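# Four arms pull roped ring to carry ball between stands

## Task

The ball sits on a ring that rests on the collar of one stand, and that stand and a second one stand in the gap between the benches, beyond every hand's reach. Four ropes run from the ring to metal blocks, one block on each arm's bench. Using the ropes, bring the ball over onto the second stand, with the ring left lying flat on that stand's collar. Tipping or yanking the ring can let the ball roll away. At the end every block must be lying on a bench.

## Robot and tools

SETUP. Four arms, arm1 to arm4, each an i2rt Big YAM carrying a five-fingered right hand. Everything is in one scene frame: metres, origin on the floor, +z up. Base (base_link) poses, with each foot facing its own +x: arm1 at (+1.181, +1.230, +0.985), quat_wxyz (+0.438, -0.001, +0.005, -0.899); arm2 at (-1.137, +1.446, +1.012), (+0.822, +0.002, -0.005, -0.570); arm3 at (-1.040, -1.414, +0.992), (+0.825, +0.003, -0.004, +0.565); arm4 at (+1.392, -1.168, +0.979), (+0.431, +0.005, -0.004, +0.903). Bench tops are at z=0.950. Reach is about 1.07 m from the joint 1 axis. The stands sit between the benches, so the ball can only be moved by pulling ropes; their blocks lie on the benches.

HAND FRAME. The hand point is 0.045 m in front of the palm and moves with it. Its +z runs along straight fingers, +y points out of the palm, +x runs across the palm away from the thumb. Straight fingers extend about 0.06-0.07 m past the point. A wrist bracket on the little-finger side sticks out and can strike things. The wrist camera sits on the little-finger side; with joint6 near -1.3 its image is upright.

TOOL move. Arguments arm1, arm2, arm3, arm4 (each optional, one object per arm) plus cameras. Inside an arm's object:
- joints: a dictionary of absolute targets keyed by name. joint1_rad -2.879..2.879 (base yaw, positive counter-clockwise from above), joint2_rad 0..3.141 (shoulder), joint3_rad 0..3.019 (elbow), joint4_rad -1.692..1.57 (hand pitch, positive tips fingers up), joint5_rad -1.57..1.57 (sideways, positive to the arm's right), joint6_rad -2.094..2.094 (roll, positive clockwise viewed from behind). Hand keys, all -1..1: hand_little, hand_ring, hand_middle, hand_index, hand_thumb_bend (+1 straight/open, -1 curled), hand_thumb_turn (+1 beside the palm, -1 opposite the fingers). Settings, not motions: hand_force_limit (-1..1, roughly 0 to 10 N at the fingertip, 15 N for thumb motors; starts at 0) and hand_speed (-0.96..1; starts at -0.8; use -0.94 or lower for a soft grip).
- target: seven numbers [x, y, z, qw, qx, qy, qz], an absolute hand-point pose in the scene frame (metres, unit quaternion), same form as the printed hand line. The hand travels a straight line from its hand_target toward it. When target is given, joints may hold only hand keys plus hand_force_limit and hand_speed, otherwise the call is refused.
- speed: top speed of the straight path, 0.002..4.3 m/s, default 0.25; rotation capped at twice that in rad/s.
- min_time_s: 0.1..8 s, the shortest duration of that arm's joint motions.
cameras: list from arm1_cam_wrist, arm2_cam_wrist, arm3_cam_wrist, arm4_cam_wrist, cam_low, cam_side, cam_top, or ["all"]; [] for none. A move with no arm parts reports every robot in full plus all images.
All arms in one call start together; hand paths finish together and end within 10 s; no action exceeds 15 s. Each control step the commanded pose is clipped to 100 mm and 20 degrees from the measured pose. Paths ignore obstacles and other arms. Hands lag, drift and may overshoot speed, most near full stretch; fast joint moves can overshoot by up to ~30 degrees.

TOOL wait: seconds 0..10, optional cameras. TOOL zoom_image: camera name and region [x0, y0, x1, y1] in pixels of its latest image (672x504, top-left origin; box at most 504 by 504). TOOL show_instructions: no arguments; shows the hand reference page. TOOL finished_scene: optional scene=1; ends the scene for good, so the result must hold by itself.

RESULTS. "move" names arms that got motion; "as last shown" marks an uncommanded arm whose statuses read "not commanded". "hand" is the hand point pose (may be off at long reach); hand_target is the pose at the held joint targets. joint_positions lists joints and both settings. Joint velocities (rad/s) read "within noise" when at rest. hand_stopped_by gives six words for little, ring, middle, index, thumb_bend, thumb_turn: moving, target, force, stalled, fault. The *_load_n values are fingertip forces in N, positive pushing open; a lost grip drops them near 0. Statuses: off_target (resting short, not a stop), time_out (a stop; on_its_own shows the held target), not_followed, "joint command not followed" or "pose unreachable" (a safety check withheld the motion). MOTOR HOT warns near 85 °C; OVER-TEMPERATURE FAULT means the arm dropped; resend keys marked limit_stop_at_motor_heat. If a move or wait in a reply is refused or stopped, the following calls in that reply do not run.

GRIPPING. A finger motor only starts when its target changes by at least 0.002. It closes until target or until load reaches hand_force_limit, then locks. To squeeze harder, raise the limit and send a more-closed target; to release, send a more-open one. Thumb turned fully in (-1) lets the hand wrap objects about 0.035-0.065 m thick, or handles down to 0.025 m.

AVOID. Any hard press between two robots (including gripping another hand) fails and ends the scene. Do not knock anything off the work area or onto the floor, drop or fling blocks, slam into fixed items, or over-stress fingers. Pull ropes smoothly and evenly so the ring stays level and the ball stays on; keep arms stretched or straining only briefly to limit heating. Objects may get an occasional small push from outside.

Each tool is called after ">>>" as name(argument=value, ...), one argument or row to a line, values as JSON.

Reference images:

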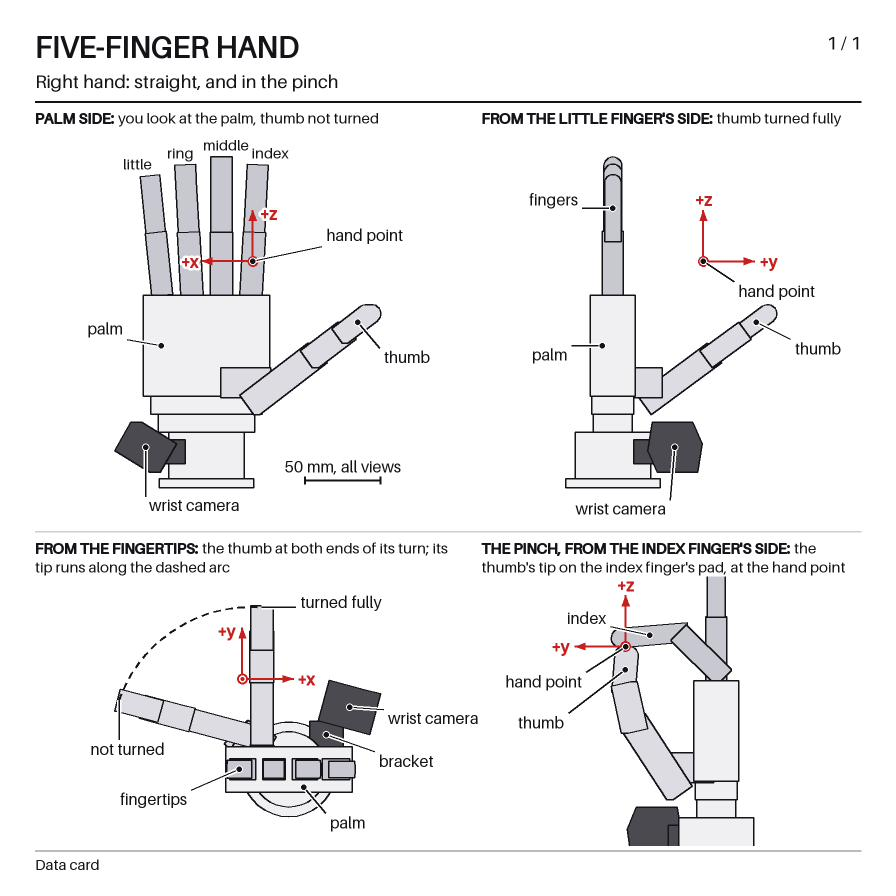

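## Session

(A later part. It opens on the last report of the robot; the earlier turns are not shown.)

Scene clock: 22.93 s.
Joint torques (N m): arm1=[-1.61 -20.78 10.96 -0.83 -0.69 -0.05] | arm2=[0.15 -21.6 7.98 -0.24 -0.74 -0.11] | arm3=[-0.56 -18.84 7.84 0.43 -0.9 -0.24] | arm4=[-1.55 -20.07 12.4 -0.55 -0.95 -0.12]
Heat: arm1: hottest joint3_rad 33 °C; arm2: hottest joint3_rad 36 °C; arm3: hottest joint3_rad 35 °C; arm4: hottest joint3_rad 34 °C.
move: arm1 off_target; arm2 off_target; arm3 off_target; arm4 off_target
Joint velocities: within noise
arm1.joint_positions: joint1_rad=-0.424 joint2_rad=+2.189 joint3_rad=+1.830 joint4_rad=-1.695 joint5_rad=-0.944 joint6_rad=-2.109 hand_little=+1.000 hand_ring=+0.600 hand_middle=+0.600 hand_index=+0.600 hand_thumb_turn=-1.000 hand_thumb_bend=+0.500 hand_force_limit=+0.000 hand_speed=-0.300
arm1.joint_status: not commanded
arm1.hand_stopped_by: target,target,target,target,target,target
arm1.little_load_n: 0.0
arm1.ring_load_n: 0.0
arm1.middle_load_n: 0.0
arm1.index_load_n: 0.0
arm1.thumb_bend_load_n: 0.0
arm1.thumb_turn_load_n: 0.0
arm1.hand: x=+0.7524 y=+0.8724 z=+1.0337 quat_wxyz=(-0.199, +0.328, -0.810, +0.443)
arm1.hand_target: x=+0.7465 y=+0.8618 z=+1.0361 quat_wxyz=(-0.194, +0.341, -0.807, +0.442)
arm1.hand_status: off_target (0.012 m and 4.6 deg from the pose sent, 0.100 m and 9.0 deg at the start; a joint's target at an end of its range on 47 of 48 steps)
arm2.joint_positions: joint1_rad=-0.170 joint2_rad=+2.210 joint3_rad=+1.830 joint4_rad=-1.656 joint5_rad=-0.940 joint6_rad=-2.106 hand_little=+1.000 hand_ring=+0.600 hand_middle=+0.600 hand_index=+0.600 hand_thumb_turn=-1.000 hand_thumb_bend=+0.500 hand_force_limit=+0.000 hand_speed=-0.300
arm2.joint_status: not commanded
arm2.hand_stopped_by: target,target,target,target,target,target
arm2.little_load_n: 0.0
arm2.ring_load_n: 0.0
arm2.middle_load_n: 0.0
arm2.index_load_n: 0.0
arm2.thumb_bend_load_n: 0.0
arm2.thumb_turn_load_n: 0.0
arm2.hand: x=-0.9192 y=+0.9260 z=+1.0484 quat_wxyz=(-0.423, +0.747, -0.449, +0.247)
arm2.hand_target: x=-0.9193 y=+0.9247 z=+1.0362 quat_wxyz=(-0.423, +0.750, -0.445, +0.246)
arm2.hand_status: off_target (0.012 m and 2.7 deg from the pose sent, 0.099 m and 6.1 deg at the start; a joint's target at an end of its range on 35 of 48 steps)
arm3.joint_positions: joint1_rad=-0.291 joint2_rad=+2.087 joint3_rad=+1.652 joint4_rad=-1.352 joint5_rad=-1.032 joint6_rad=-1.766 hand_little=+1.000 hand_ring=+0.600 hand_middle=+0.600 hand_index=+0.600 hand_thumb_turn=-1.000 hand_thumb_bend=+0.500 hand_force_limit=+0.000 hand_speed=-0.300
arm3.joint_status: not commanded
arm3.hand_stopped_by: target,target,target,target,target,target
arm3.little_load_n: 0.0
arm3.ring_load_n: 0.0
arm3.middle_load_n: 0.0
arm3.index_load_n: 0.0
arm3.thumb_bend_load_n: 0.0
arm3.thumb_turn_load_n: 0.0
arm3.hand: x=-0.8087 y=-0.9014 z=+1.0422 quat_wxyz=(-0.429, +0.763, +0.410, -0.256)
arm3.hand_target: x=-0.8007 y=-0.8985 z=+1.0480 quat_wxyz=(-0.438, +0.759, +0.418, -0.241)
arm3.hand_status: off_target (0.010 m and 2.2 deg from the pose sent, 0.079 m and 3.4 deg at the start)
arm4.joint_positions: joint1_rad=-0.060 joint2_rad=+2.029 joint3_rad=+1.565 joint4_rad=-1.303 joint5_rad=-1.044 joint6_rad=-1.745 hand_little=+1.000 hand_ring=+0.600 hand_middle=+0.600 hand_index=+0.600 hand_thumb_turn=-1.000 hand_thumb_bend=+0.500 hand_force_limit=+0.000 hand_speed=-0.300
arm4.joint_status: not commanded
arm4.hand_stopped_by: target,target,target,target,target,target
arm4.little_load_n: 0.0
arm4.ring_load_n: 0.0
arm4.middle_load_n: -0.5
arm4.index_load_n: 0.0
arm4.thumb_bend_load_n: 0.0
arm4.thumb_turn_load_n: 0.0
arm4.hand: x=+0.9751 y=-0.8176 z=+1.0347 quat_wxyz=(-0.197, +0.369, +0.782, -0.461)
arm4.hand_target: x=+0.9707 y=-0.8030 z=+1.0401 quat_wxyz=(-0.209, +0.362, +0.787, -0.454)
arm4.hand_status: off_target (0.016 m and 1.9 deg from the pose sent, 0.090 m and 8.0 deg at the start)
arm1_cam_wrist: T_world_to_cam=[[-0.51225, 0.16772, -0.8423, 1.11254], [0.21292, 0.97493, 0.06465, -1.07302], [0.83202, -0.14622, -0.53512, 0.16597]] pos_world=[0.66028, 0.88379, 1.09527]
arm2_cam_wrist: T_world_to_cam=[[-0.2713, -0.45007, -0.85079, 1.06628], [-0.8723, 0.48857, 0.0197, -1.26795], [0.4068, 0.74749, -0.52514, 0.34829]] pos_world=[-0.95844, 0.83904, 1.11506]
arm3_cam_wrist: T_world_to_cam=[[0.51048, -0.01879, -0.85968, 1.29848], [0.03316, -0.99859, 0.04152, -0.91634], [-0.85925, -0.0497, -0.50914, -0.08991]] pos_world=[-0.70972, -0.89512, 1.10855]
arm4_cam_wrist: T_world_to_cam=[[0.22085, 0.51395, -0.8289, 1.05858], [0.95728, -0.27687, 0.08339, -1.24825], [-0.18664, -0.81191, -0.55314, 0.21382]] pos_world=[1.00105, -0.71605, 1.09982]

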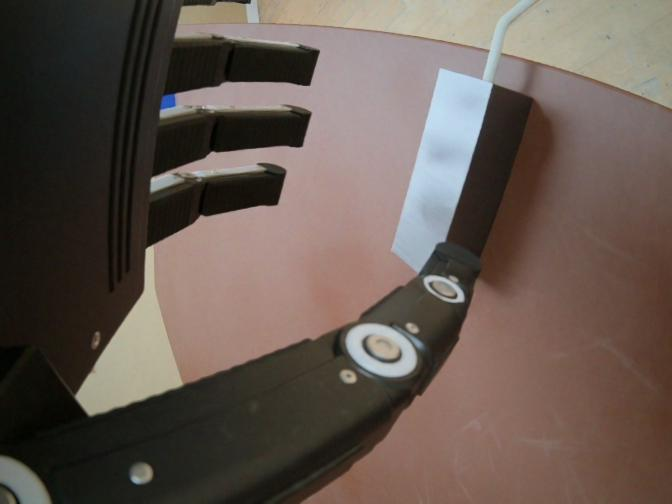

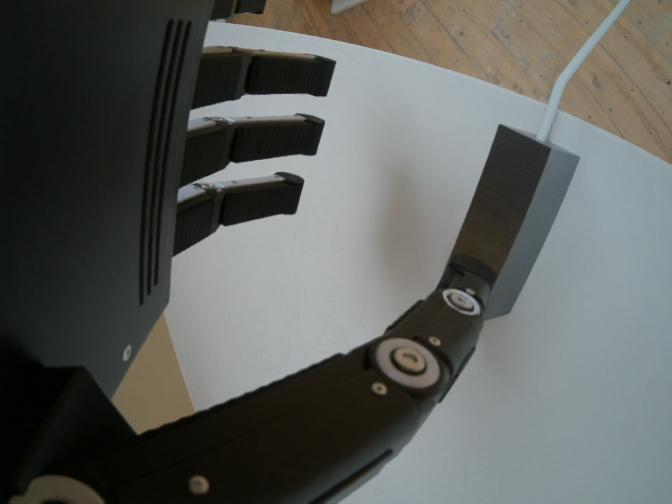

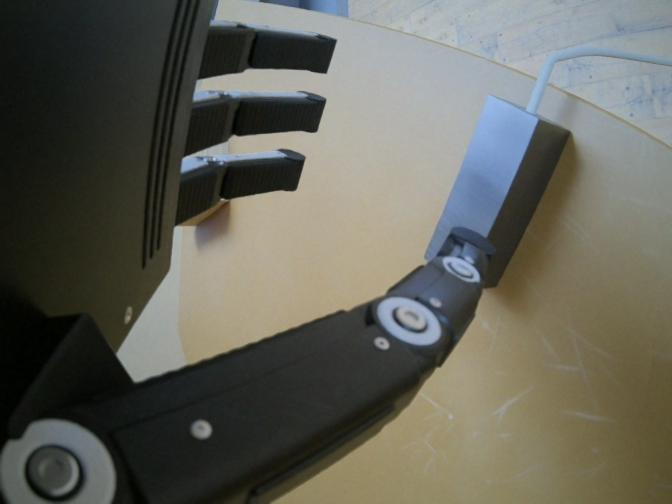

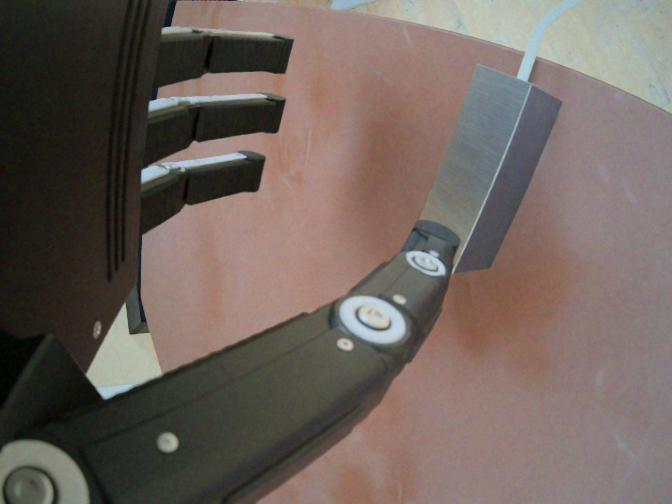

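>>> move(
  arm1={"target":[0.758,0.852,1.004,0.2073,-0.3591,0.7881,-0.455],"speed":0.12},
  arm2={"target":[-0.9245,0.9345,0.992,0.4343,-0.7522,0.4291,-0.2477],"speed":0.12},
  arm3={"target":[-0.81,-0.9041,1.006,0.4379,-0.7585,-0.4179,0.2413],"speed":0.12},
  arm4={"target":[0.9743,-0.7945,1.005,0.2089,-0.3619,-0.7868,0.4543],"speed":0.12},
  cameras=["arm1_cam_wrist","arm2_cam_wrist","arm3_cam_wrist","arm4_cam_wrist"],
)

Scene clock: 26.07 s.
Joint torques (N m): arm1=[-1.61 -19.6 7.31 -0.05 -0.85 -0.05] | arm2=[-0.26 -20.89 7.25 -0.18 -0.73 -0.11] | arm3=[-0.09 -17.85 7.32 0.46 -0.93 -0.12] | arm4=[-0.97 -20.19 11.43 0.06 -0.94 -0.14]
Heat: arm1: hottest joint3_rad 33 °C; arm2: hottest joint3_rad 36 °C; arm3: hottest joint3_rad 35 °C; arm4: hottest joint3_rad 35 °C.
move: arm1 off_target; arm2 off_target; arm3 done; arm4 off_target
Joint velocities: arm1=[-0.005 -0.015 -0.017 -0.002 -0.081 0.154] | arm2=[within noise] | arm3=[within noise] | arm4=[within noise]
arm1.joint_positions: joint1_rad=-0.399 joint2_rad=+2.197 joint3_rad=+1.830 joint4_rad=-1.642 joint5_rad=-0.955 joint6_rad=-2.109 hand_little=+1.000 hand_ring=+0.600 hand_middle=+0.600 hand_index=+0.600 hand_thumb_turn=-1.000 hand_thumb_bend=+0.500 hand_force_limit=+0.000 hand_speed=-0.300
arm1.joint_status: not commanded
arm1.hand_stopped_by: target,target,target,target,target,target
arm1.little_load_n: 0.0
arm1.ring_load_n: 0.0
arm1.middle_load_n: 0.0
arm1.index_load_n: 0.0
arm1.thumb_bend_load_n: 0.0
arm1.thumb_turn_load_n: 0.0
arm1.hand: x=+0.7525 y=+0.8546 z=+1.0249 quat_wxyz=(-0.185, +0.347, -0.803, +0.447)
arm1.hand_target: x=+0.7586 y=+0.8521 z=+1.0044 quat_wxyz=(-0.198, +0.346, -0.801, +0.446)
arm1.hand_status: off_target (0.022 m and 3.5 deg from the pose sent, 0.036 m and 4.6 deg at the start; a joint's target at an end of its range on 32 of 32 steps)
arm2.joint_positions: joint1_rad=-0.170 joint2_rad=+2.228 joint3_rad=+1.753 joint4_rad=-1.550 joint5_rad=-0.937 joint6_rad=-2.106 hand_little=+1.000 hand_ring=+0.600 hand_middle=+0.600 hand_index=+0.600 hand_thumb_turn=-1.000 hand_thumb_bend=+0.500 hand_force_limit=+0.000 hand_speed=-0.300
arm2.joint_status: not commanded
arm2.hand_stopped_by: target,target,target,target,target,target
arm2.little_load_n: 0.0
arm2.ring_load_n: 0.0
arm2.middle_load_n: 0.0
arm2.index_load_n: 0.0
arm2.thumb_bend_load_n: 0.0
arm2.thumb_turn_load_n: 0.5
arm2.hand: x=-0.9209 y=+0.9339 z=+1.0089 quat_wxyz=(-0.419, +0.750, -0.448, +0.249)
arm2.hand_target: x=-0.9242 y=+0.9350 z=+0.9923 quat_wxyz=(-0.422, +0.749, -0.447, +0.246)
arm2.hand_status: off_target (0.017 m and 2.8 deg from the pose sent, 0.057 m and 2.7 deg at the start; a joint's target at an end of its range on 32 of 32 steps)
arm3.joint_positions: joint1_rad=-0.291 joint2_rad=+2.101 joint3_rad=+1.573 joint4_rad=-1.236 joint5_rad=-1.033 joint6_rad=-1.766 hand_little=+1.000 hand_ring=+0.600 hand_middle=+0.600 hand_index=+0.600 hand_thumb_turn=-1.000 hand_thumb_bend=+0.500 hand_force_limit=+0.000 hand_speed=-0.300
arm3.joint_status: not commanded
arm3.hand_stopped_by: target,target,target,target,target,target
arm3.little_load_n: 0.0
arm3.ring_load_n: 0.0
arm3.middle_load_n: 0.0
arm3.index_load_n: 0.0
arm3.thumb_bend_load_n: 0.0
arm3.thumb_turn_load_n: 0.0
arm3.hand: x=-0.8132 y=-0.9068 z=+1.0056 quat_wxyz=(-0.434, +0.761, +0.415, -0.247)
arm3.hand_target: x=-0.8101 y=-0.9042 z=+1.0060 quat_wxyz=(-0.438, +0.759, +0.418, -0.241)
arm3.hand_status: done (0.004 m and 0.9 deg from the pose sent, 0.036 m and 2.2 deg at the start)
arm4.joint_positions: joint1_rad=-0.074 joint2_rad=+2.081 joint3_rad=+1.565 joint4_rad=-1.280 joint5_rad=-1.042 joint6_rad=-1.772 hand_little=+1.000 hand_ring=+0.600 hand_middle=+0.600 hand_index=+0.600 hand_thumb_turn=-1.000 hand_thumb_bend=+0.500 hand_force_limit=+0.000 hand_speed=-0.300
arm4.joint_status: not commanded
arm4.hand_stopped_by: target,target,target,target,target,target
arm4.little_load_n: 0.0
arm4.ring_load_n: 0.0
arm4.middle_load_n: 0.0
arm4.index_load_n: 0.0
arm4.thumb_bend_load_n: 0.0
arm4.thumb_turn_load_n: 0.0
arm4.hand: x=+0.9797 y=-0.8096 z=+1.0057 quat_wxyz=(-0.195, +0.371, +0.781, -0.463)
arm4.hand_target: x=+0.9747 y=-0.7947 z=+1.0053 quat_wxyz=(-0.209, +0.362, +0.787, -0.454)
arm4.hand_status: off_target (0.016 m and 2.2 deg from the pose sent, 0.038 m and 1.9 deg at the start)
arm1_cam_wrist: T_world_to_cam=[[-0.54385, 0.13199, -0.82873, 1.14846], [0.19422, 0.98054, 0.02871, -1.00909], [0.81639, -0.14535, -0.5589, 0.19396]] pos_world=[0.66223, 0.86605, 1.08915]
arm2_cam_wrist: T_world_to_cam=[[-0.27124, -0.45979, -0.84559, 1.03966], [-0.87291, 0.48765, 0.01485, -1.26737], [0.40552, 0.74215, -0.53363, 0.33471]] pos_world=[-0.96004, 0.84765, 1.07655]
arm3_cam_wrist: T_world_to_cam=[[0.52185, -0.00326, -0.85303, 1.28573], [0.03259, -0.99919, 0.02376, -0.90323], [-0.85242, -0.0402, -0.52131, -0.08626]] pos_world=[-0.71505, -0.90177, 1.07326]
arm4_cam_wrist: T_world_to_cam=[[0.22416, 0.50895, -0.83109, 1.02437], [0.95674, -0.27723, 0.08828, -1.25276], [-0.18547, -0.81493, -0.54908, 0.19734]] pos_world=[1.00554, -0.70784, 1.0703]

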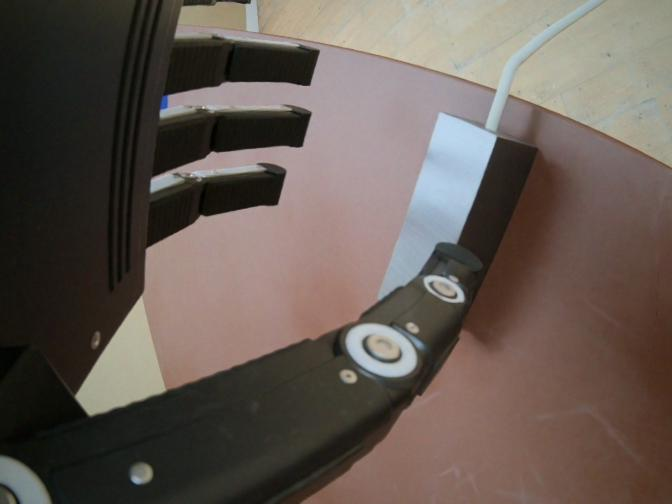

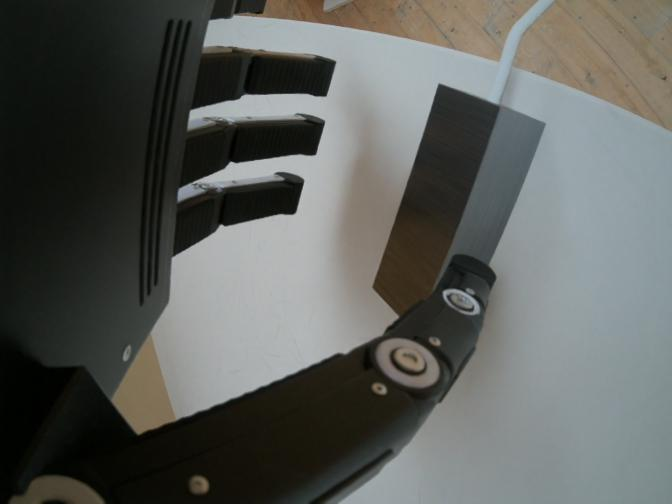

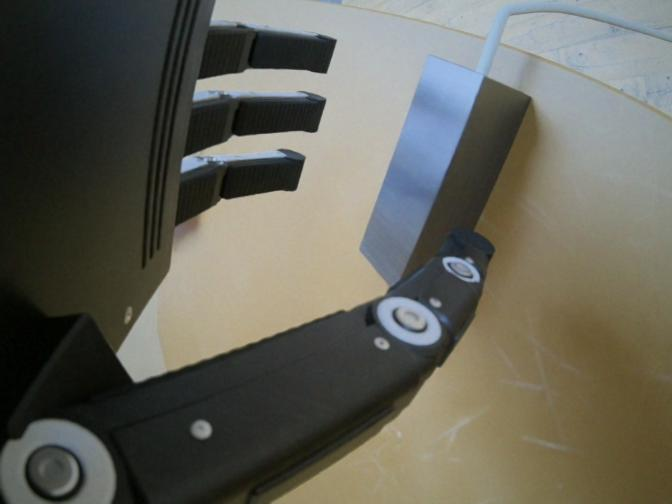

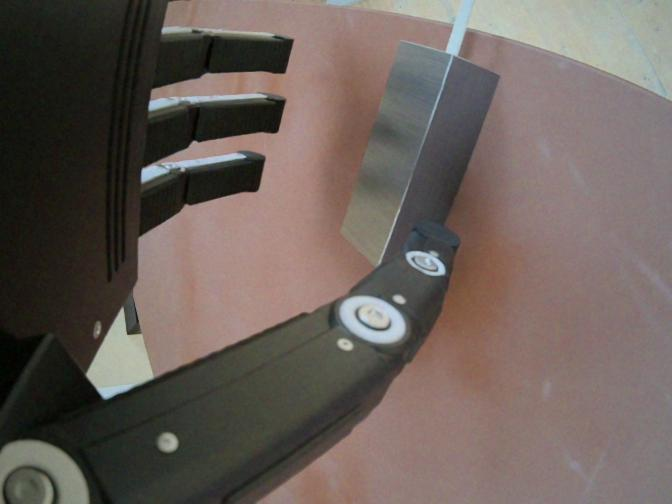

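>>> move(
  arm1={"target":[0.765,0.857,0.967,0.2073,-0.3591,0.7881,-0.455],"speed":0.08},
  arm2={"target":[-0.9275,0.9365,0.965,0.4343,-0.7522,0.4291,-0.2477],"speed":0.08},
  arm3={"target":[-0.8147,-0.9045,0.975,0.4379,-0.7585,-0.4179,0.2413],"speed":0.08},
  arm4={"target":[0.9737,-0.794,0.974,0.2089,-0.3619,-0.7868,0.4543],"speed":0.08},
  cameras=["arm1_cam_wrist","arm2_cam_wrist","arm3_cam_wrist","arm4_cam_wrist"],
)

Scene clock: 27.57 s.
Joint torques (N m): arm1=[-1.96 -19.55 6.53 -0.05 -0.83 -0.05] | arm2=[-0.5 -20.95 7.02 -0.2 -0.72 -0.11] | arm3=[0.15 -17.79 6.95 0.49 -0.9 -0.02] | arm4=[-1.26 -20.07 9.63 0.17 -0.95 -0.13]
Heat: arm1: hottest joint3_rad 33 °C; arm2: hottest joint3_rad 36 °C; arm3: hottest joint3_rad 35 °C; arm4: hottest joint3_rad 35 °C.
move: arm1 off_target; arm2 off_target; arm3 done; arm4 off_target
Joint velocities: within noise
arm1.joint_positions: joint1_rad=-0.399 joint2_rad=+2.226 joint3_rad=+1.771 joint4_rad=-1.555 joint5_rad=-0.955 joint6_rad=-2.109 hand_little=+1.000 hand_ring=+0.600 hand_middle=+0.600 hand_index=+0.600 hand_thumb_turn=-1.000 hand_thumb_bend=+0.500 hand_force_limit=+0.000 hand_speed=-0.300
arm1.joint_status: not commanded
arm1.hand_stopped_by: target,target,target,target,target,target
arm1.little_load_n: 0.0
arm1.ring_load_n: 0.0
arm1.middle_load_n: 0.0
arm1.index_load_n: 0.0
arm1.thumb_bend_load_n: 0.0
arm1.thumb_turn_load_n: 0.0
arm1.hand: x=+0.7572 y=+0.8576 z=+0.9862 quat_wxyz=(-0.185, +0.347, -0.803, +0.447)
arm1.hand_target: x=+0.7655 y=+0.8570 z=+0.9675 quat_wxyz=(-0.198, +0.346, -0.801, +0.446)
arm1.hand_status: off_target (0.021 m and 3.5 deg from the pose sent, 0.059 m and 3.5 deg at the start; a joint's target at an end of its range on 32 of 32 steps)
arm2.joint_positions: joint1_rad=-0.170 joint2_rad=+2.258 joint3_rad=+1.730 joint4_rad=-1.497 joint5_rad=-0.934 joint6_rad=-2.106 hand_little=+1.000 hand_ring=+0.600 hand_middle=+0.600 hand_index=+0.600 hand_thumb_turn=-1.000 hand_thumb_bend=+0.500 hand_force_limit=+0.000 hand_speed=-0.300
arm2.joint_status: not commanded
arm2.hand_stopped_by: target,target,target,target,target,target
arm2.little_load_n: 0.0
arm2.ring_load_n: 0.0
arm2.middle_load_n: 0.5
arm2.index_load_n: 0.0
arm2.thumb_bend_load_n: 0.0
arm2.thumb_turn_load_n: 0.0
arm2.hand: x=-0.9215 y=+0.9360 z=+0.9821 quat_wxyz=(-0.418, +0.751, -0.448, +0.248)
arm2.hand_target: x=-0.9272 y=+0.9370 z=+0.9653 quat_wxyz=(-0.421, +0.749, -0.449, +0.245)
arm2.hand_status: off_target (0.018 m and 2.8 deg from the pose sent, 0.045 m and 2.8 deg at the start; a joint's target at an end of its range on 32 of 32 steps)
arm3.joint_positions: joint1_rad=-0.292 joint2_rad=+2.134 joint3_rad=+1.539 joint4_rad=-1.159 joint5_rad=-1.035 joint6_rad=-1.766 hand_little=+1.000 hand_ring=+0.600 hand_middle=+0.600 hand_index=+0.600 hand_thumb_turn=-1.000 hand_thumb_bend=+0.500 hand_force_limit=+0.000 hand_speed=-0.300
arm3.joint_status: not commanded
arm3.hand_stopped_by: target,target,target,target,target,target
arm3.little_load_n: 0.0
arm3.ring_load_n: 0.0
arm3.middle_load_n: 0.0
arm3.index_load_n: 0.0
arm3.thumb_bend_load_n: 0.0
arm3.thumb_turn_load_n: 0.0
arm3.hand: x=-0.8141 y=-0.9076 z=+0.9754 quat_wxyz=(-0.436, +0.759, +0.417, -0.243)
arm3.hand_target: x=-0.8147 y=-0.9046 z=+0.9750 quat_wxyz=(-0.438, +0.759, +0.418, -0.241)
arm3.hand_status: done (0.003 m and 0.3 deg from the pose sent, 0.031 m and 0.9 deg at the start)
arm4.joint_positions: joint1_rad=-0.074 joint2_rad=+2.121 joint3_rad=+1.565 joint4_rad=-1.219 joint5_rad=-1.042 joint6_rad=-1.772 hand_little=+1.000 hand_ring=+0.600 hand_middle=+0.600 hand_index=+0.600 hand_thumb_turn=-1.000 hand_thumb_bend=+0.500 hand_force_limit=+0.000 hand_speed=-0.300
arm4.joint_status: not commanded
arm4.hand_stopped_by: target,target,target,target,target,target
arm4.little_load_n: 0.0
arm4.ring_load_n: 0.0
arm4.middle_load_n: 0.0
arm4.index_load_n: 0.0
arm4.thumb_bend_load_n: 0.0
arm4.thumb_turn_load_n: 0.0
arm4.hand: x=+0.9747 y=-0.8022 z=+0.9814 quat_wxyz=(-0.203, +0.366, +0.784, -0.458)
arm4.hand_target: x=+0.9739 y=-0.7941 z=+0.9741 quat_wxyz=(-0.209, +0.362, +0.787, -0.454)
arm4.hand_status: off_target (0.011 m and 1.0 deg from the pose sent, 0.036 m and 2.2 deg at the start)
arm1_cam_wrist: T_world_to_cam=[[-0.54365, 0.1319, -0.82888, 1.11865], [0.19441, 0.9805, 0.02851, -1.01172], [0.81648, -0.14564, -0.5587, 0.16892]] pos_world=[0.66693, 0.86905, 1.05045]
arm2_cam_wrist: T_world_to_cam=[[-0.27272, -0.46042, -0.84477, 1.01622], [-0.87342, 0.48669, 0.01671, -1.26988], [0.40345, 0.74239, -0.53487, 0.31814]] pos_world=[-0.96034, 0.84974, 1.04986]
arm3_cam_wrist: T_world_to_cam=[[0.52593, 0.00457, -0.85052, 1.26845], [0.03145, -0.99941, 0.01408, -0.89502], [-0.84995, -0.03415, -0.52576, -0.09106]] pos_world=[-0.71636, -0.90339, 1.04357]
arm4_cam_wrist: T_world_to_cam=[[0.21351, 0.52403, -0.82451, 1.01759], [0.95783, -0.27842, 0.07108, -1.22885], [-0.19231, -0.80491, -0.56137, 0.2159]] pos_world=[1.00128, -0.70159, 1.04756]

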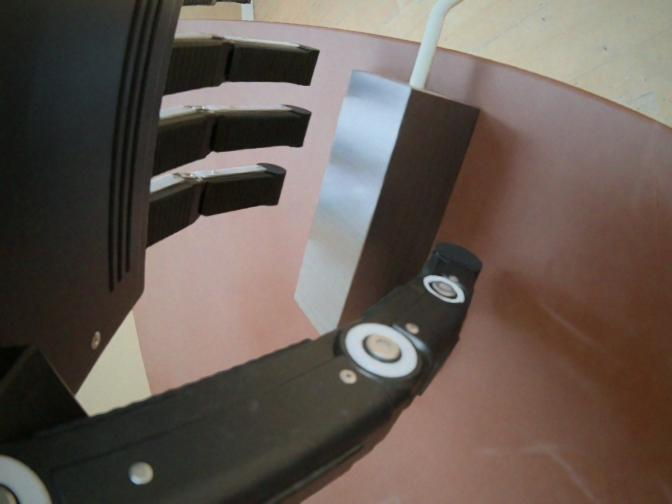

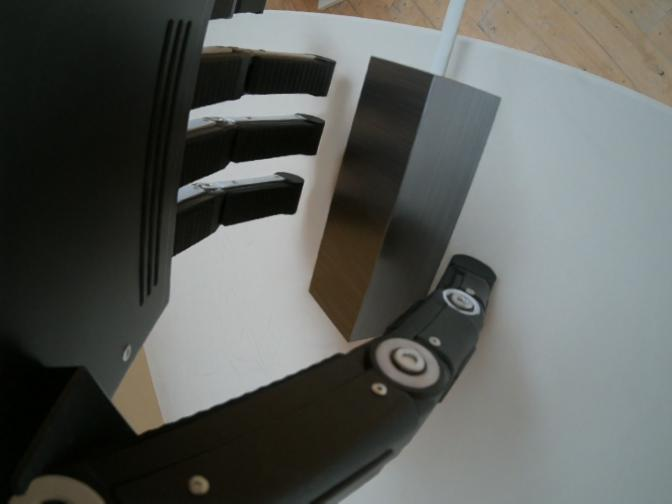

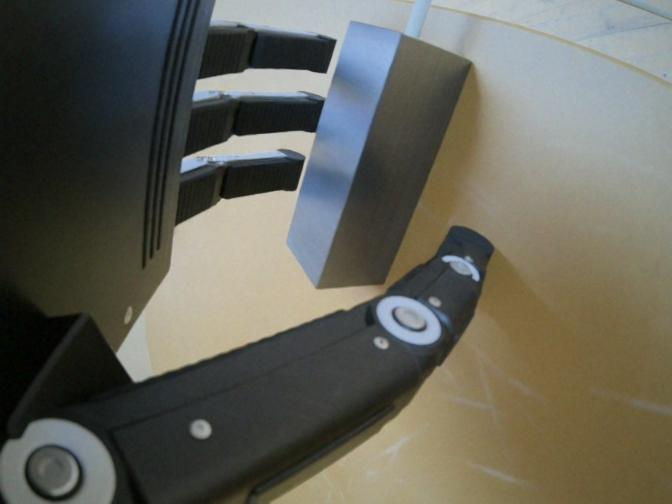

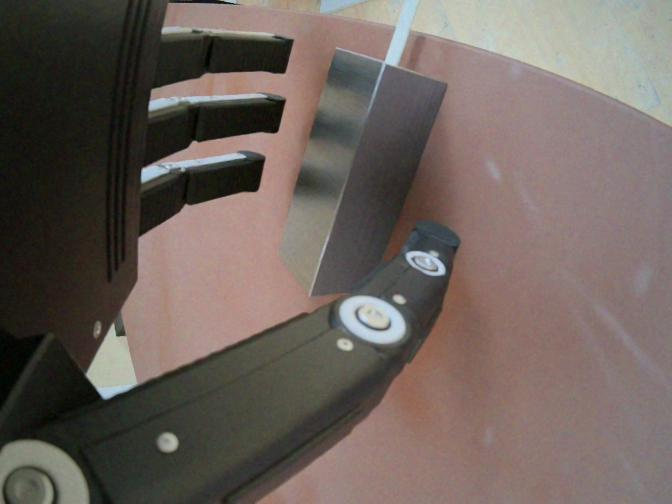

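>>> move(
  arm1={"target":[0.772,0.861,0.951,0.2073,-0.3591,0.7881,-0.455],"speed":0.06,"joints":{"hand_thumb_bend":0.3}},
  arm2={"target":[-0.930,0.9366,0.953,0.4343,-0.7522,0.4291,-0.2477],"speed":0.06,"joints":{"hand_thumb_bend":0.3}},
  arm3={"target":[-0.8185,-0.904,0.969,0.4379,-0.7585,-0.4179,0.2413],"speed":0.06,"joints":{"hand_thumb_bend":0.3}},
  arm4={"target":[0.978,-0.801,0.962,0.2089,-0.3619,-0.7868,0.4543],"speed":0.06,"joints":{"hand_thumb_bend":0.3}},
  cameras=["arm1_cam_wrist","arm2_cam_wrist","arm3_cam_wrist","arm4_cam_wrist"],
)

Scene clock: 29.27 s.
Joint torques (N m): arm1=[-1.9 -19.6 6.12 0.03 -0.76 -0.05] | arm2=[-0.62 -20.54 6.79 -0.18 -0.7 -0.11] | arm3=[0.62 -17.49 6.8 0.5 -0.93 0.07] | arm4=[-1.2 -20.13 8.1 0.12 -0.97 -0.11]
Heat: arm1: hottest joint3_rad 33 °C; arm2: hottest joint3_rad 36 °C; arm3: hottest joint3_rad 35 °C; arm4: hottest joint3_rad 35 °C.
move: arm1 off_target; arm2 off_target; arm3 done; arm4 off_target
Joint velocities: within noise
arm1.joint_positions: joint1_rad=-0.399 joint2_rad=+2.226 joint3_rad=+1.732 joint4_rad=-1.511 joint5_rad=-0.956 joint6_rad=-2.109 hand_little=+1.000 hand_ring=+0.600 hand_middle=+0.600 hand_index=+0.600 hand_thumb_turn=-1.000 hand_thumb_bend=+0.300 hand_force_limit=+0.000 hand_speed=-0.300
arm1.joint_status: all done
arm1.hand_stopped_by: target,target,target,target,target,target
arm1.little_load_n: 0.0
arm1.ring_load_n: 0.0
arm1.middle_load_n: 0.5
arm1.index_load_n: 0.0
arm1.thumb_bend_load_n: 0.0
arm1.thumb_turn_load_n: 0.0
arm1.hand: x=+0.7624 y=+0.8604 z=+0.9725 quat_wxyz=(-0.183, +0.348, -0.803, +0.448)
arm1.hand_target: x=+0.7726 y=+0.8611 z=+0.9517 quat_wxyz=(-0.198, +0.346, -0.801, +0.446)
arm1.hand_status: off_target (0.024 m and 3.6 deg from the pose sent, 0.038 m and 3.5 deg at the start; a joint's target at an end of its range on 31 of 31 steps)
arm2.joint_positions: joint1_rad=-0.172 joint2_rad=+2.267 joint3_rad=+1.724 joint4_rad=-1.475 joint5_rad=-0.932 joint6_rad=-2.106 hand_little=+1.000 hand_ring=+0.600 hand_middle=+0.600 hand_index=+0.600 hand_thumb_turn=-1.000 hand_thumb_bend=+0.300 hand_force_limit=+0.000 hand_speed=-0.300
arm2.joint_status: all done
arm2.hand_stopped_by: target,target,target,target,target,target
arm2.little_load_n: 0.0
arm2.ring_load_n: 0.0
arm2.middle_load_n: 0.0
arm2.index_load_n: 0.0
arm2.thumb_bend_load_n: 0.0
arm2.thumb_turn_load_n: 0.0
arm2.hand: x=-0.9227 y=+0.9345 z=+0.9736 quat_wxyz=(-0.415, +0.752, -0.447, +0.249)
arm2.hand_target: x=-0.9296 y=+0.9372 z=+0.9536 quat_wxyz=(-0.420, +0.749, -0.450, +0.245)
arm2.hand_status: off_target (0.022 m and 3.0 deg from the pose sent, 0.030 m and 2.8 deg at the start; a joint's target at an end of its range on 31 of 31 steps)
arm3.joint_positions: joint1_rad=-0.291 joint2_rad=+2.134 joint3_rad=+1.528 joint4_rad=-1.133 joint5_rad=-1.035 joint6_rad=-1.765 hand_little=+1.000 hand_ring=+0.600 hand_middle=+0.600 hand_index=+0.600 hand_thumb_turn=-1.000 hand_thumb_bend=+0.300 hand_force_limit=+0.000 hand_speed=-0.300
arm3.joint_status: all done
arm3.hand_stopped_by: target,target,target,target,target,target
arm3.little_load_n: 0.0
arm3.ring_load_n: 0.0
arm3.middle_load_n: 0.0
arm3.index_load_n: 0.0
arm3.thumb_bend_load_n: 0.0
arm3.thumb_turn_load_n: 0.0
arm3.hand: x=-0.8141 y=-0.9069 z=+0.9710 quat_wxyz=(-0.439, +0.758, +0.420, -0.238)
arm3.hand_target: x=-0.8185 y=-0.9040 z=+0.9690 quat_wxyz=(-0.438, +0.758, +0.418, -0.241)
arm3.hand_status: done (0.006 m and 0.5 deg from the pose sent, 0.009 m and 0.3 deg at the start)
arm4.joint_positions: joint1_rad=-0.074 joint2_rad=+2.121 joint3_rad=+1.542 joint4_rad=-1.179 joint5_rad=-1.042 joint6_rad=-1.772 hand_little=+1.000 hand_ring=+0.600 hand_middle=+0.600 hand_index=+0.600 hand_thumb_turn=-1.000 hand_thumb_bend=+0.300 hand_force_limit=+0.000 hand_speed=-0.300
arm4.joint_status: all done
arm4.hand_stopped_by: target,target,target,target,target,target
arm4.little_load_n: 0.0
arm4.ring_load_n: 0.0
arm4.middle_load_n: 0.0
arm4.index_load_n: 0.0
arm4.thumb_bend_load_n: 0.0
arm4.thumb_turn_load_n: 0.0
arm4.hand: x=+0.9753 y=-0.8030 z=+0.9730 quat_wxyz=(-0.209, +0.362, +0.786, -0.454)
arm4.hand_target: x=+0.9781 y=-0.8011 z=+0.9623 quat_wxyz=(-0.209, +0.362, +0.787, -0.454)
arm4.hand_status: off_target (0.011 m and 0.1 deg from the pose sent, 0.020 m and 1.0 deg at the start)
arm1_cam_wrist: T_world_to_cam=[[-0.54647, 0.12939, -0.82742, 1.1126], [0.19476, 0.98054, 0.0247, -1.01162], [0.81452, -0.14765, -0.56104, 0.16303]] pos_world=[0.67224, 0.87205, 1.03705]
arm2_cam_wrist: T_world_to_cam=[[-0.27346, -0.46657, -0.84115, 1.00955], [-0.87277, 0.48796, 0.01308, -1.26707], [0.40434, 0.7377, -0.54065, 0.32609]] pos_world=[-0.96164, 0.84875, 1.04205]
arm3_cam_wrist: T_world_to_cam=[[0.53302, 0.01366, -0.84599, 1.27436], [0.03173, -0.99949, 0.00385, -0.88411], [-0.84551, -0.02889, -0.53318, -0.07767]] pos_world=[-0.71688, -0.90332, 1.04008]
arm4_cam_wrist: T_world_to_cam=[[0.20584, 0.53501, -0.81938, 1.02222], [0.95844, -0.27926, 0.05843, -1.21801], [-0.19756, -0.79736, -0.57026, 0.23051]] pos_world=[1.00251, -0.70324, 1.04021]

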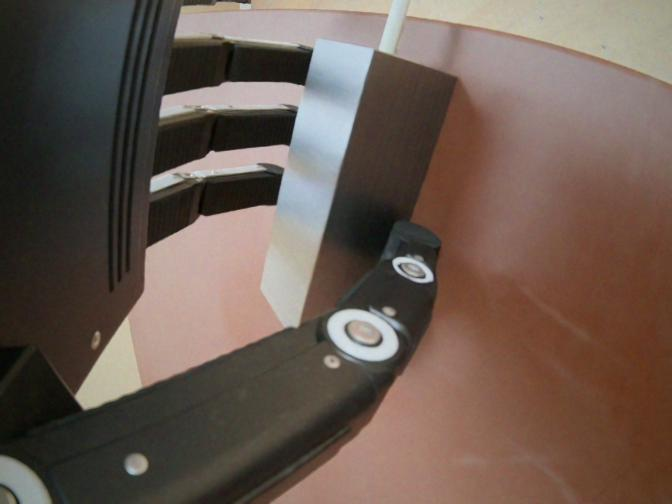

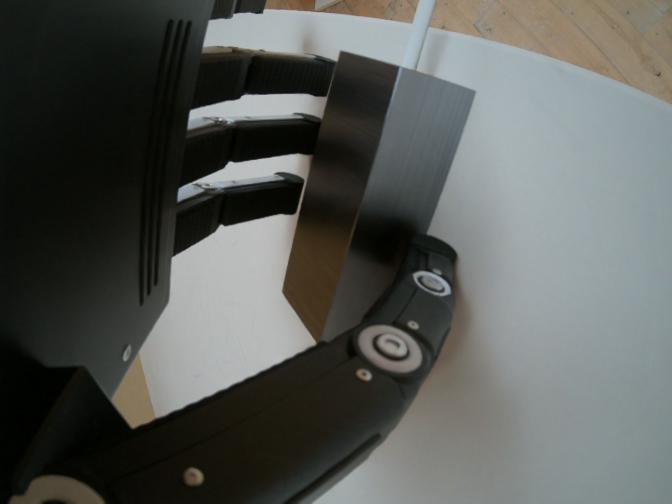

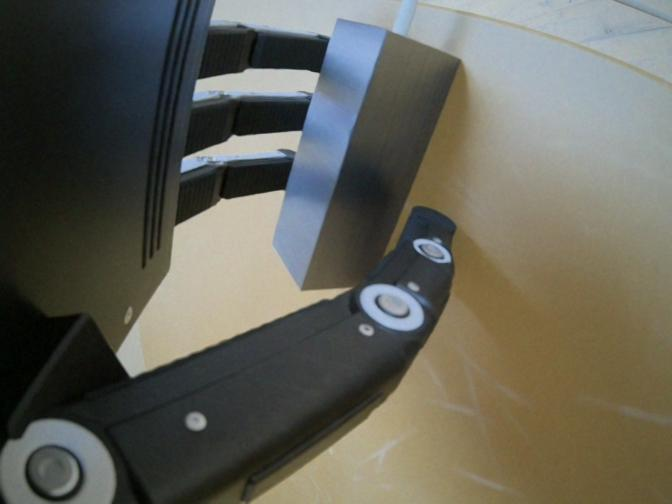

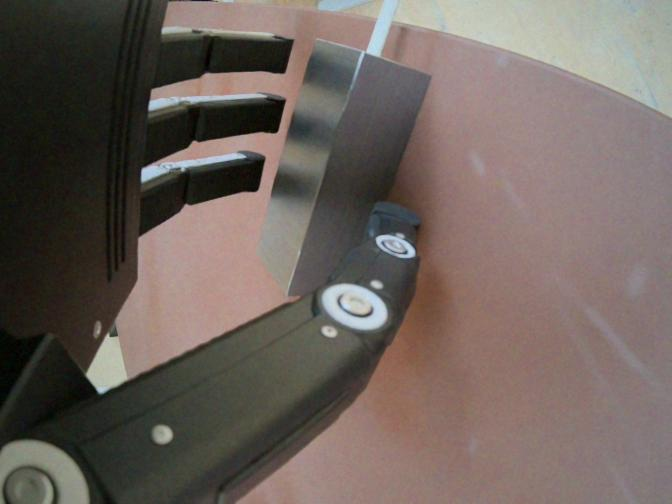

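>>> move(
  arm1={"target":[0.7735,0.863,0.9465,0.2073,-0.3591,0.7881,-0.455],"speed":0.06},
  arm2={"target":[-0.9315,0.9385,0.948,0.4343,-0.7522,0.4291,-0.2477],"speed":0.06},
  arm3={"target":[-0.8205,-0.904,0.9655,0.4379,-0.7585,-0.4179,0.2413],"speed":0.06},
  arm4={"target":[0.980,-0.805,0.956,0.2089,-0.3619,-0.7868,0.4543],"speed":0.06},
  cameras=["arm1_cam_wrist","arm4_cam_wrist"],
)

Scene clock: 32.03 s.
Joint torques (N m): arm1=[-1.96 -19.49 5.56 0.24 -0.6 -0.05] | arm2=[-0.56 -20.42 6.19 0.06 -0.53 -0.11] | arm3=[0.79 -17.38 6.52 0.61 -0.93 0.06] | arm4=[-1.08 -20.01 7.86 0.13 -0.97 -0.1]
Heat: arm1: hottest joint3_rad 33 °C; arm2: hottest joint3_rad 36 °C; arm3: hottest joint3_rad 35 °C; arm4: hottest joint3_rad 35 °C.
move: arm1 off_target; arm2 off_target; arm3 done; arm4 off_target
Joint velocities: within noise
arm1.joint_positions: joint1_rad=-0.399 joint2_rad=+2.226 joint3_rad=+1.727 joint4_rad=-1.504 joint5_rad=-0.959 joint6_rad=-2.109 hand_little=+1.000 hand_ring=+0.600 hand_middle=+0.600 hand_index=+0.600 hand_thumb_turn=-1.000 hand_thumb_bend=+0.300 hand_force_limit=+0.000 hand_speed=-0.300
arm1.joint_status: not commanded
arm1.hand_stopped_by: target,target,target,target,target,target
arm1.little_load_n: 0.0
arm1.ring_load_n: 0.0
arm1.middle_load_n: 0.0
arm1.index_load_n: 0.0
arm1.thumb_bend_load_n: 0.0
arm1.thumb_turn_load_n: 0.0
arm1.hand: x=+0.7629 y=+0.8601 z=+0.9710 quat_wxyz=(-0.182, +0.348, -0.802, +0.450)
arm1.hand_target: x=+0.7741 y=+0.8631 z=+0.9474 quat_wxyz=(-0.198, +0.346, -0.801, +0.446)
arm1.hand_status: off_target (0.027 m and 3.6 deg from the pose sent, 0.028 m and 3.6 deg at the start; a joint's target at an end of its range on 29 of 29 steps)
arm2.joint_positions: joint1_rad=-0.175 joint2_rad=+2.267 joint3_rad=+1.719 joint4_rad=-1.469 joint5_rad=-0.935 joint6_rad=-2.106 hand_little=+1.000 hand_ring=+0.600 hand_middle=+0.600 hand_index=+0.600 hand_thumb_turn=-1.000 hand_thumb_bend=+0.300 hand_force_limit=+0.000 hand_speed=-0.300
arm2.joint_status: not commanded
arm2.hand_stopped_by: target,target,target,target,target,target
arm2.little_load_n: 0.0
arm2.ring_load_n: 0.0
arm2.middle_load_n: 2.0
arm2.index_load_n: 0.0
arm2.thumb_bend_load_n: 0.0
arm2.thumb_turn_load_n: 0.0
arm2.hand: x=-0.9237 y=+0.9346 z=+0.9721 quat_wxyz=(-0.415, +0.751, -0.448, +0.251)
arm2.hand_target: x=-0.9311 y=+0.9394 z=+0.9487 quat_wxyz=(-0.420, +0.749, -0.451, +0.245)
arm2.hand_status: off_target (0.026 m and 3.1 deg from the pose sent, 0.027 m and 3.0 deg at the start; a joint's target at an end of its range on 29 of 29 steps)
arm3.joint_positions: joint1_rad=-0.291 joint2_rad=+2.134 joint3_rad=+1.524 joint4_rad=-1.122 joint5_rad=-1.035 joint6_rad=-1.759 hand_little=+1.000 hand_ring=+0.600 hand_middle=+0.600 hand_index=+0.600 hand_thumb_turn=-1.000 hand_thumb_bend=+0.300 hand_force_limit=+0.000 hand_speed=-0.300
arm3.joint_status: not commanded
arm3.hand_stopped_by: target,target,target,target,target,target
arm3.little_load_n: 0.0
arm3.ring_load_n: -0.5
arm3.middle_load_n: 0.0
arm3.index_load_n: 0.0
arm3.thumb_bend_load_n: 0.0
arm3.thumb_turn_load_n: 0.5
arm3.hand: x=-0.8139 y=-0.9065 z=+0.9696 quat_wxyz=(-0.439, +0.758, +0.419, -0.236)
arm3.hand_target: x=-0.8204 y=-0.9041 z=+0.9656 quat_wxyz=(-0.438, +0.758, +0.418, -0.241)
arm3.hand_status: done (0.008 m and 0.6 deg from the pose sent, 0.009 m and 0.5 deg at the start)
arm4.joint_positions: joint1_rad=-0.074 joint2_rad=+2.121 joint3_rad=+1.522 joint4_rad=-1.158 joint5_rad=-1.042 joint6_rad=-1.772 hand_little=+1.000 hand_ring=+0.600 hand_middle=+0.600 hand_index=+0.600 hand_thumb_turn=-1.000 hand_thumb_bend=+0.300 hand_force_limit=+0.000 hand_speed=-0.300
arm4.joint_status: not commanded
arm4.hand_stopped_by: target,target,target,target,target,target
arm4.little_load_n: 0.0
arm4.ring_load_n: 0.0
arm4.middle_load_n: 0.0
arm4.index_load_n: 0.0
arm4.thumb_bend_load_n: 0.0
arm4.thumb_turn_load_n: 0.0
arm4.hand: x=+0.9774 y=-0.8061 z=+0.9665 quat_wxyz=(-0.210, +0.362, +0.787, -0.454)
arm4.hand_target: x=+0.9802 y=-0.8051 z=+0.9562 quat_wxyz=(-0.209, +0.362, +0.787, -0.454)
arm4.hand_status: off_target (0.011 m and 0.1 deg from the pose sent, 0.018 m and 0.1 deg at the start)
arm1_cam_wrist: T_world_to_cam=[[-0.54652, 0.12723, -0.82772, 1.11391], [0.19594, 0.98038, 0.02132, -1.00896], [0.8142, -0.15054, -0.56073, 0.16414]] pos_world=[0.67284, 0.87216, 1.03555]
arm4_cam_wrist: T_world_to_cam=[[0.20508, 0.53614, -0.81884, 1.01931], [0.95849, -0.27932, 0.05718, -1.21945], [-0.19806, -0.79658, -0.57117, 0.2268]] pos_world=[1.00471, -0.70644, 1.03391]

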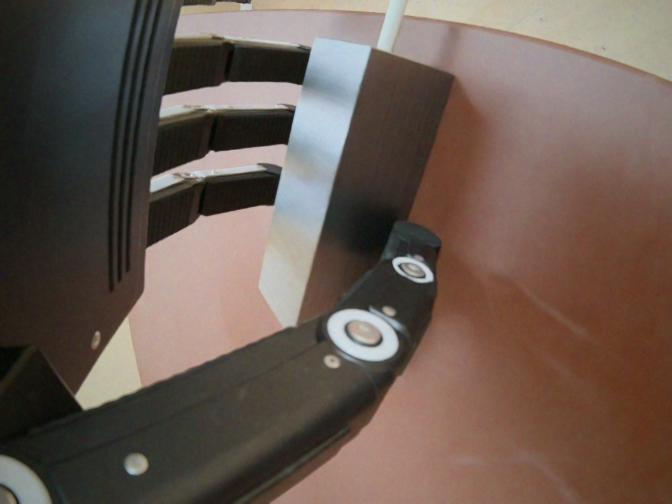

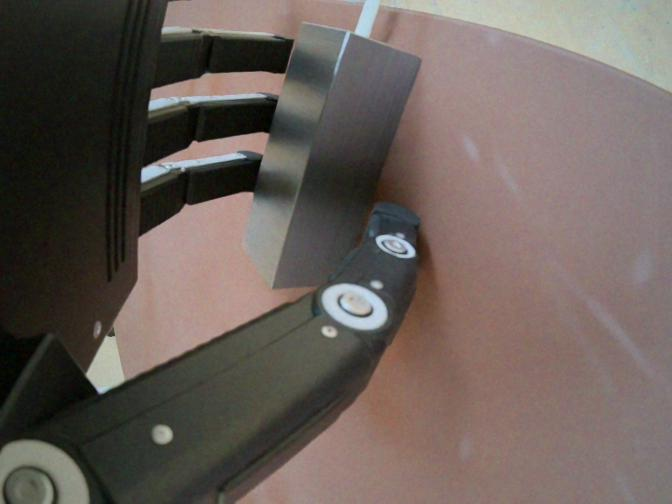

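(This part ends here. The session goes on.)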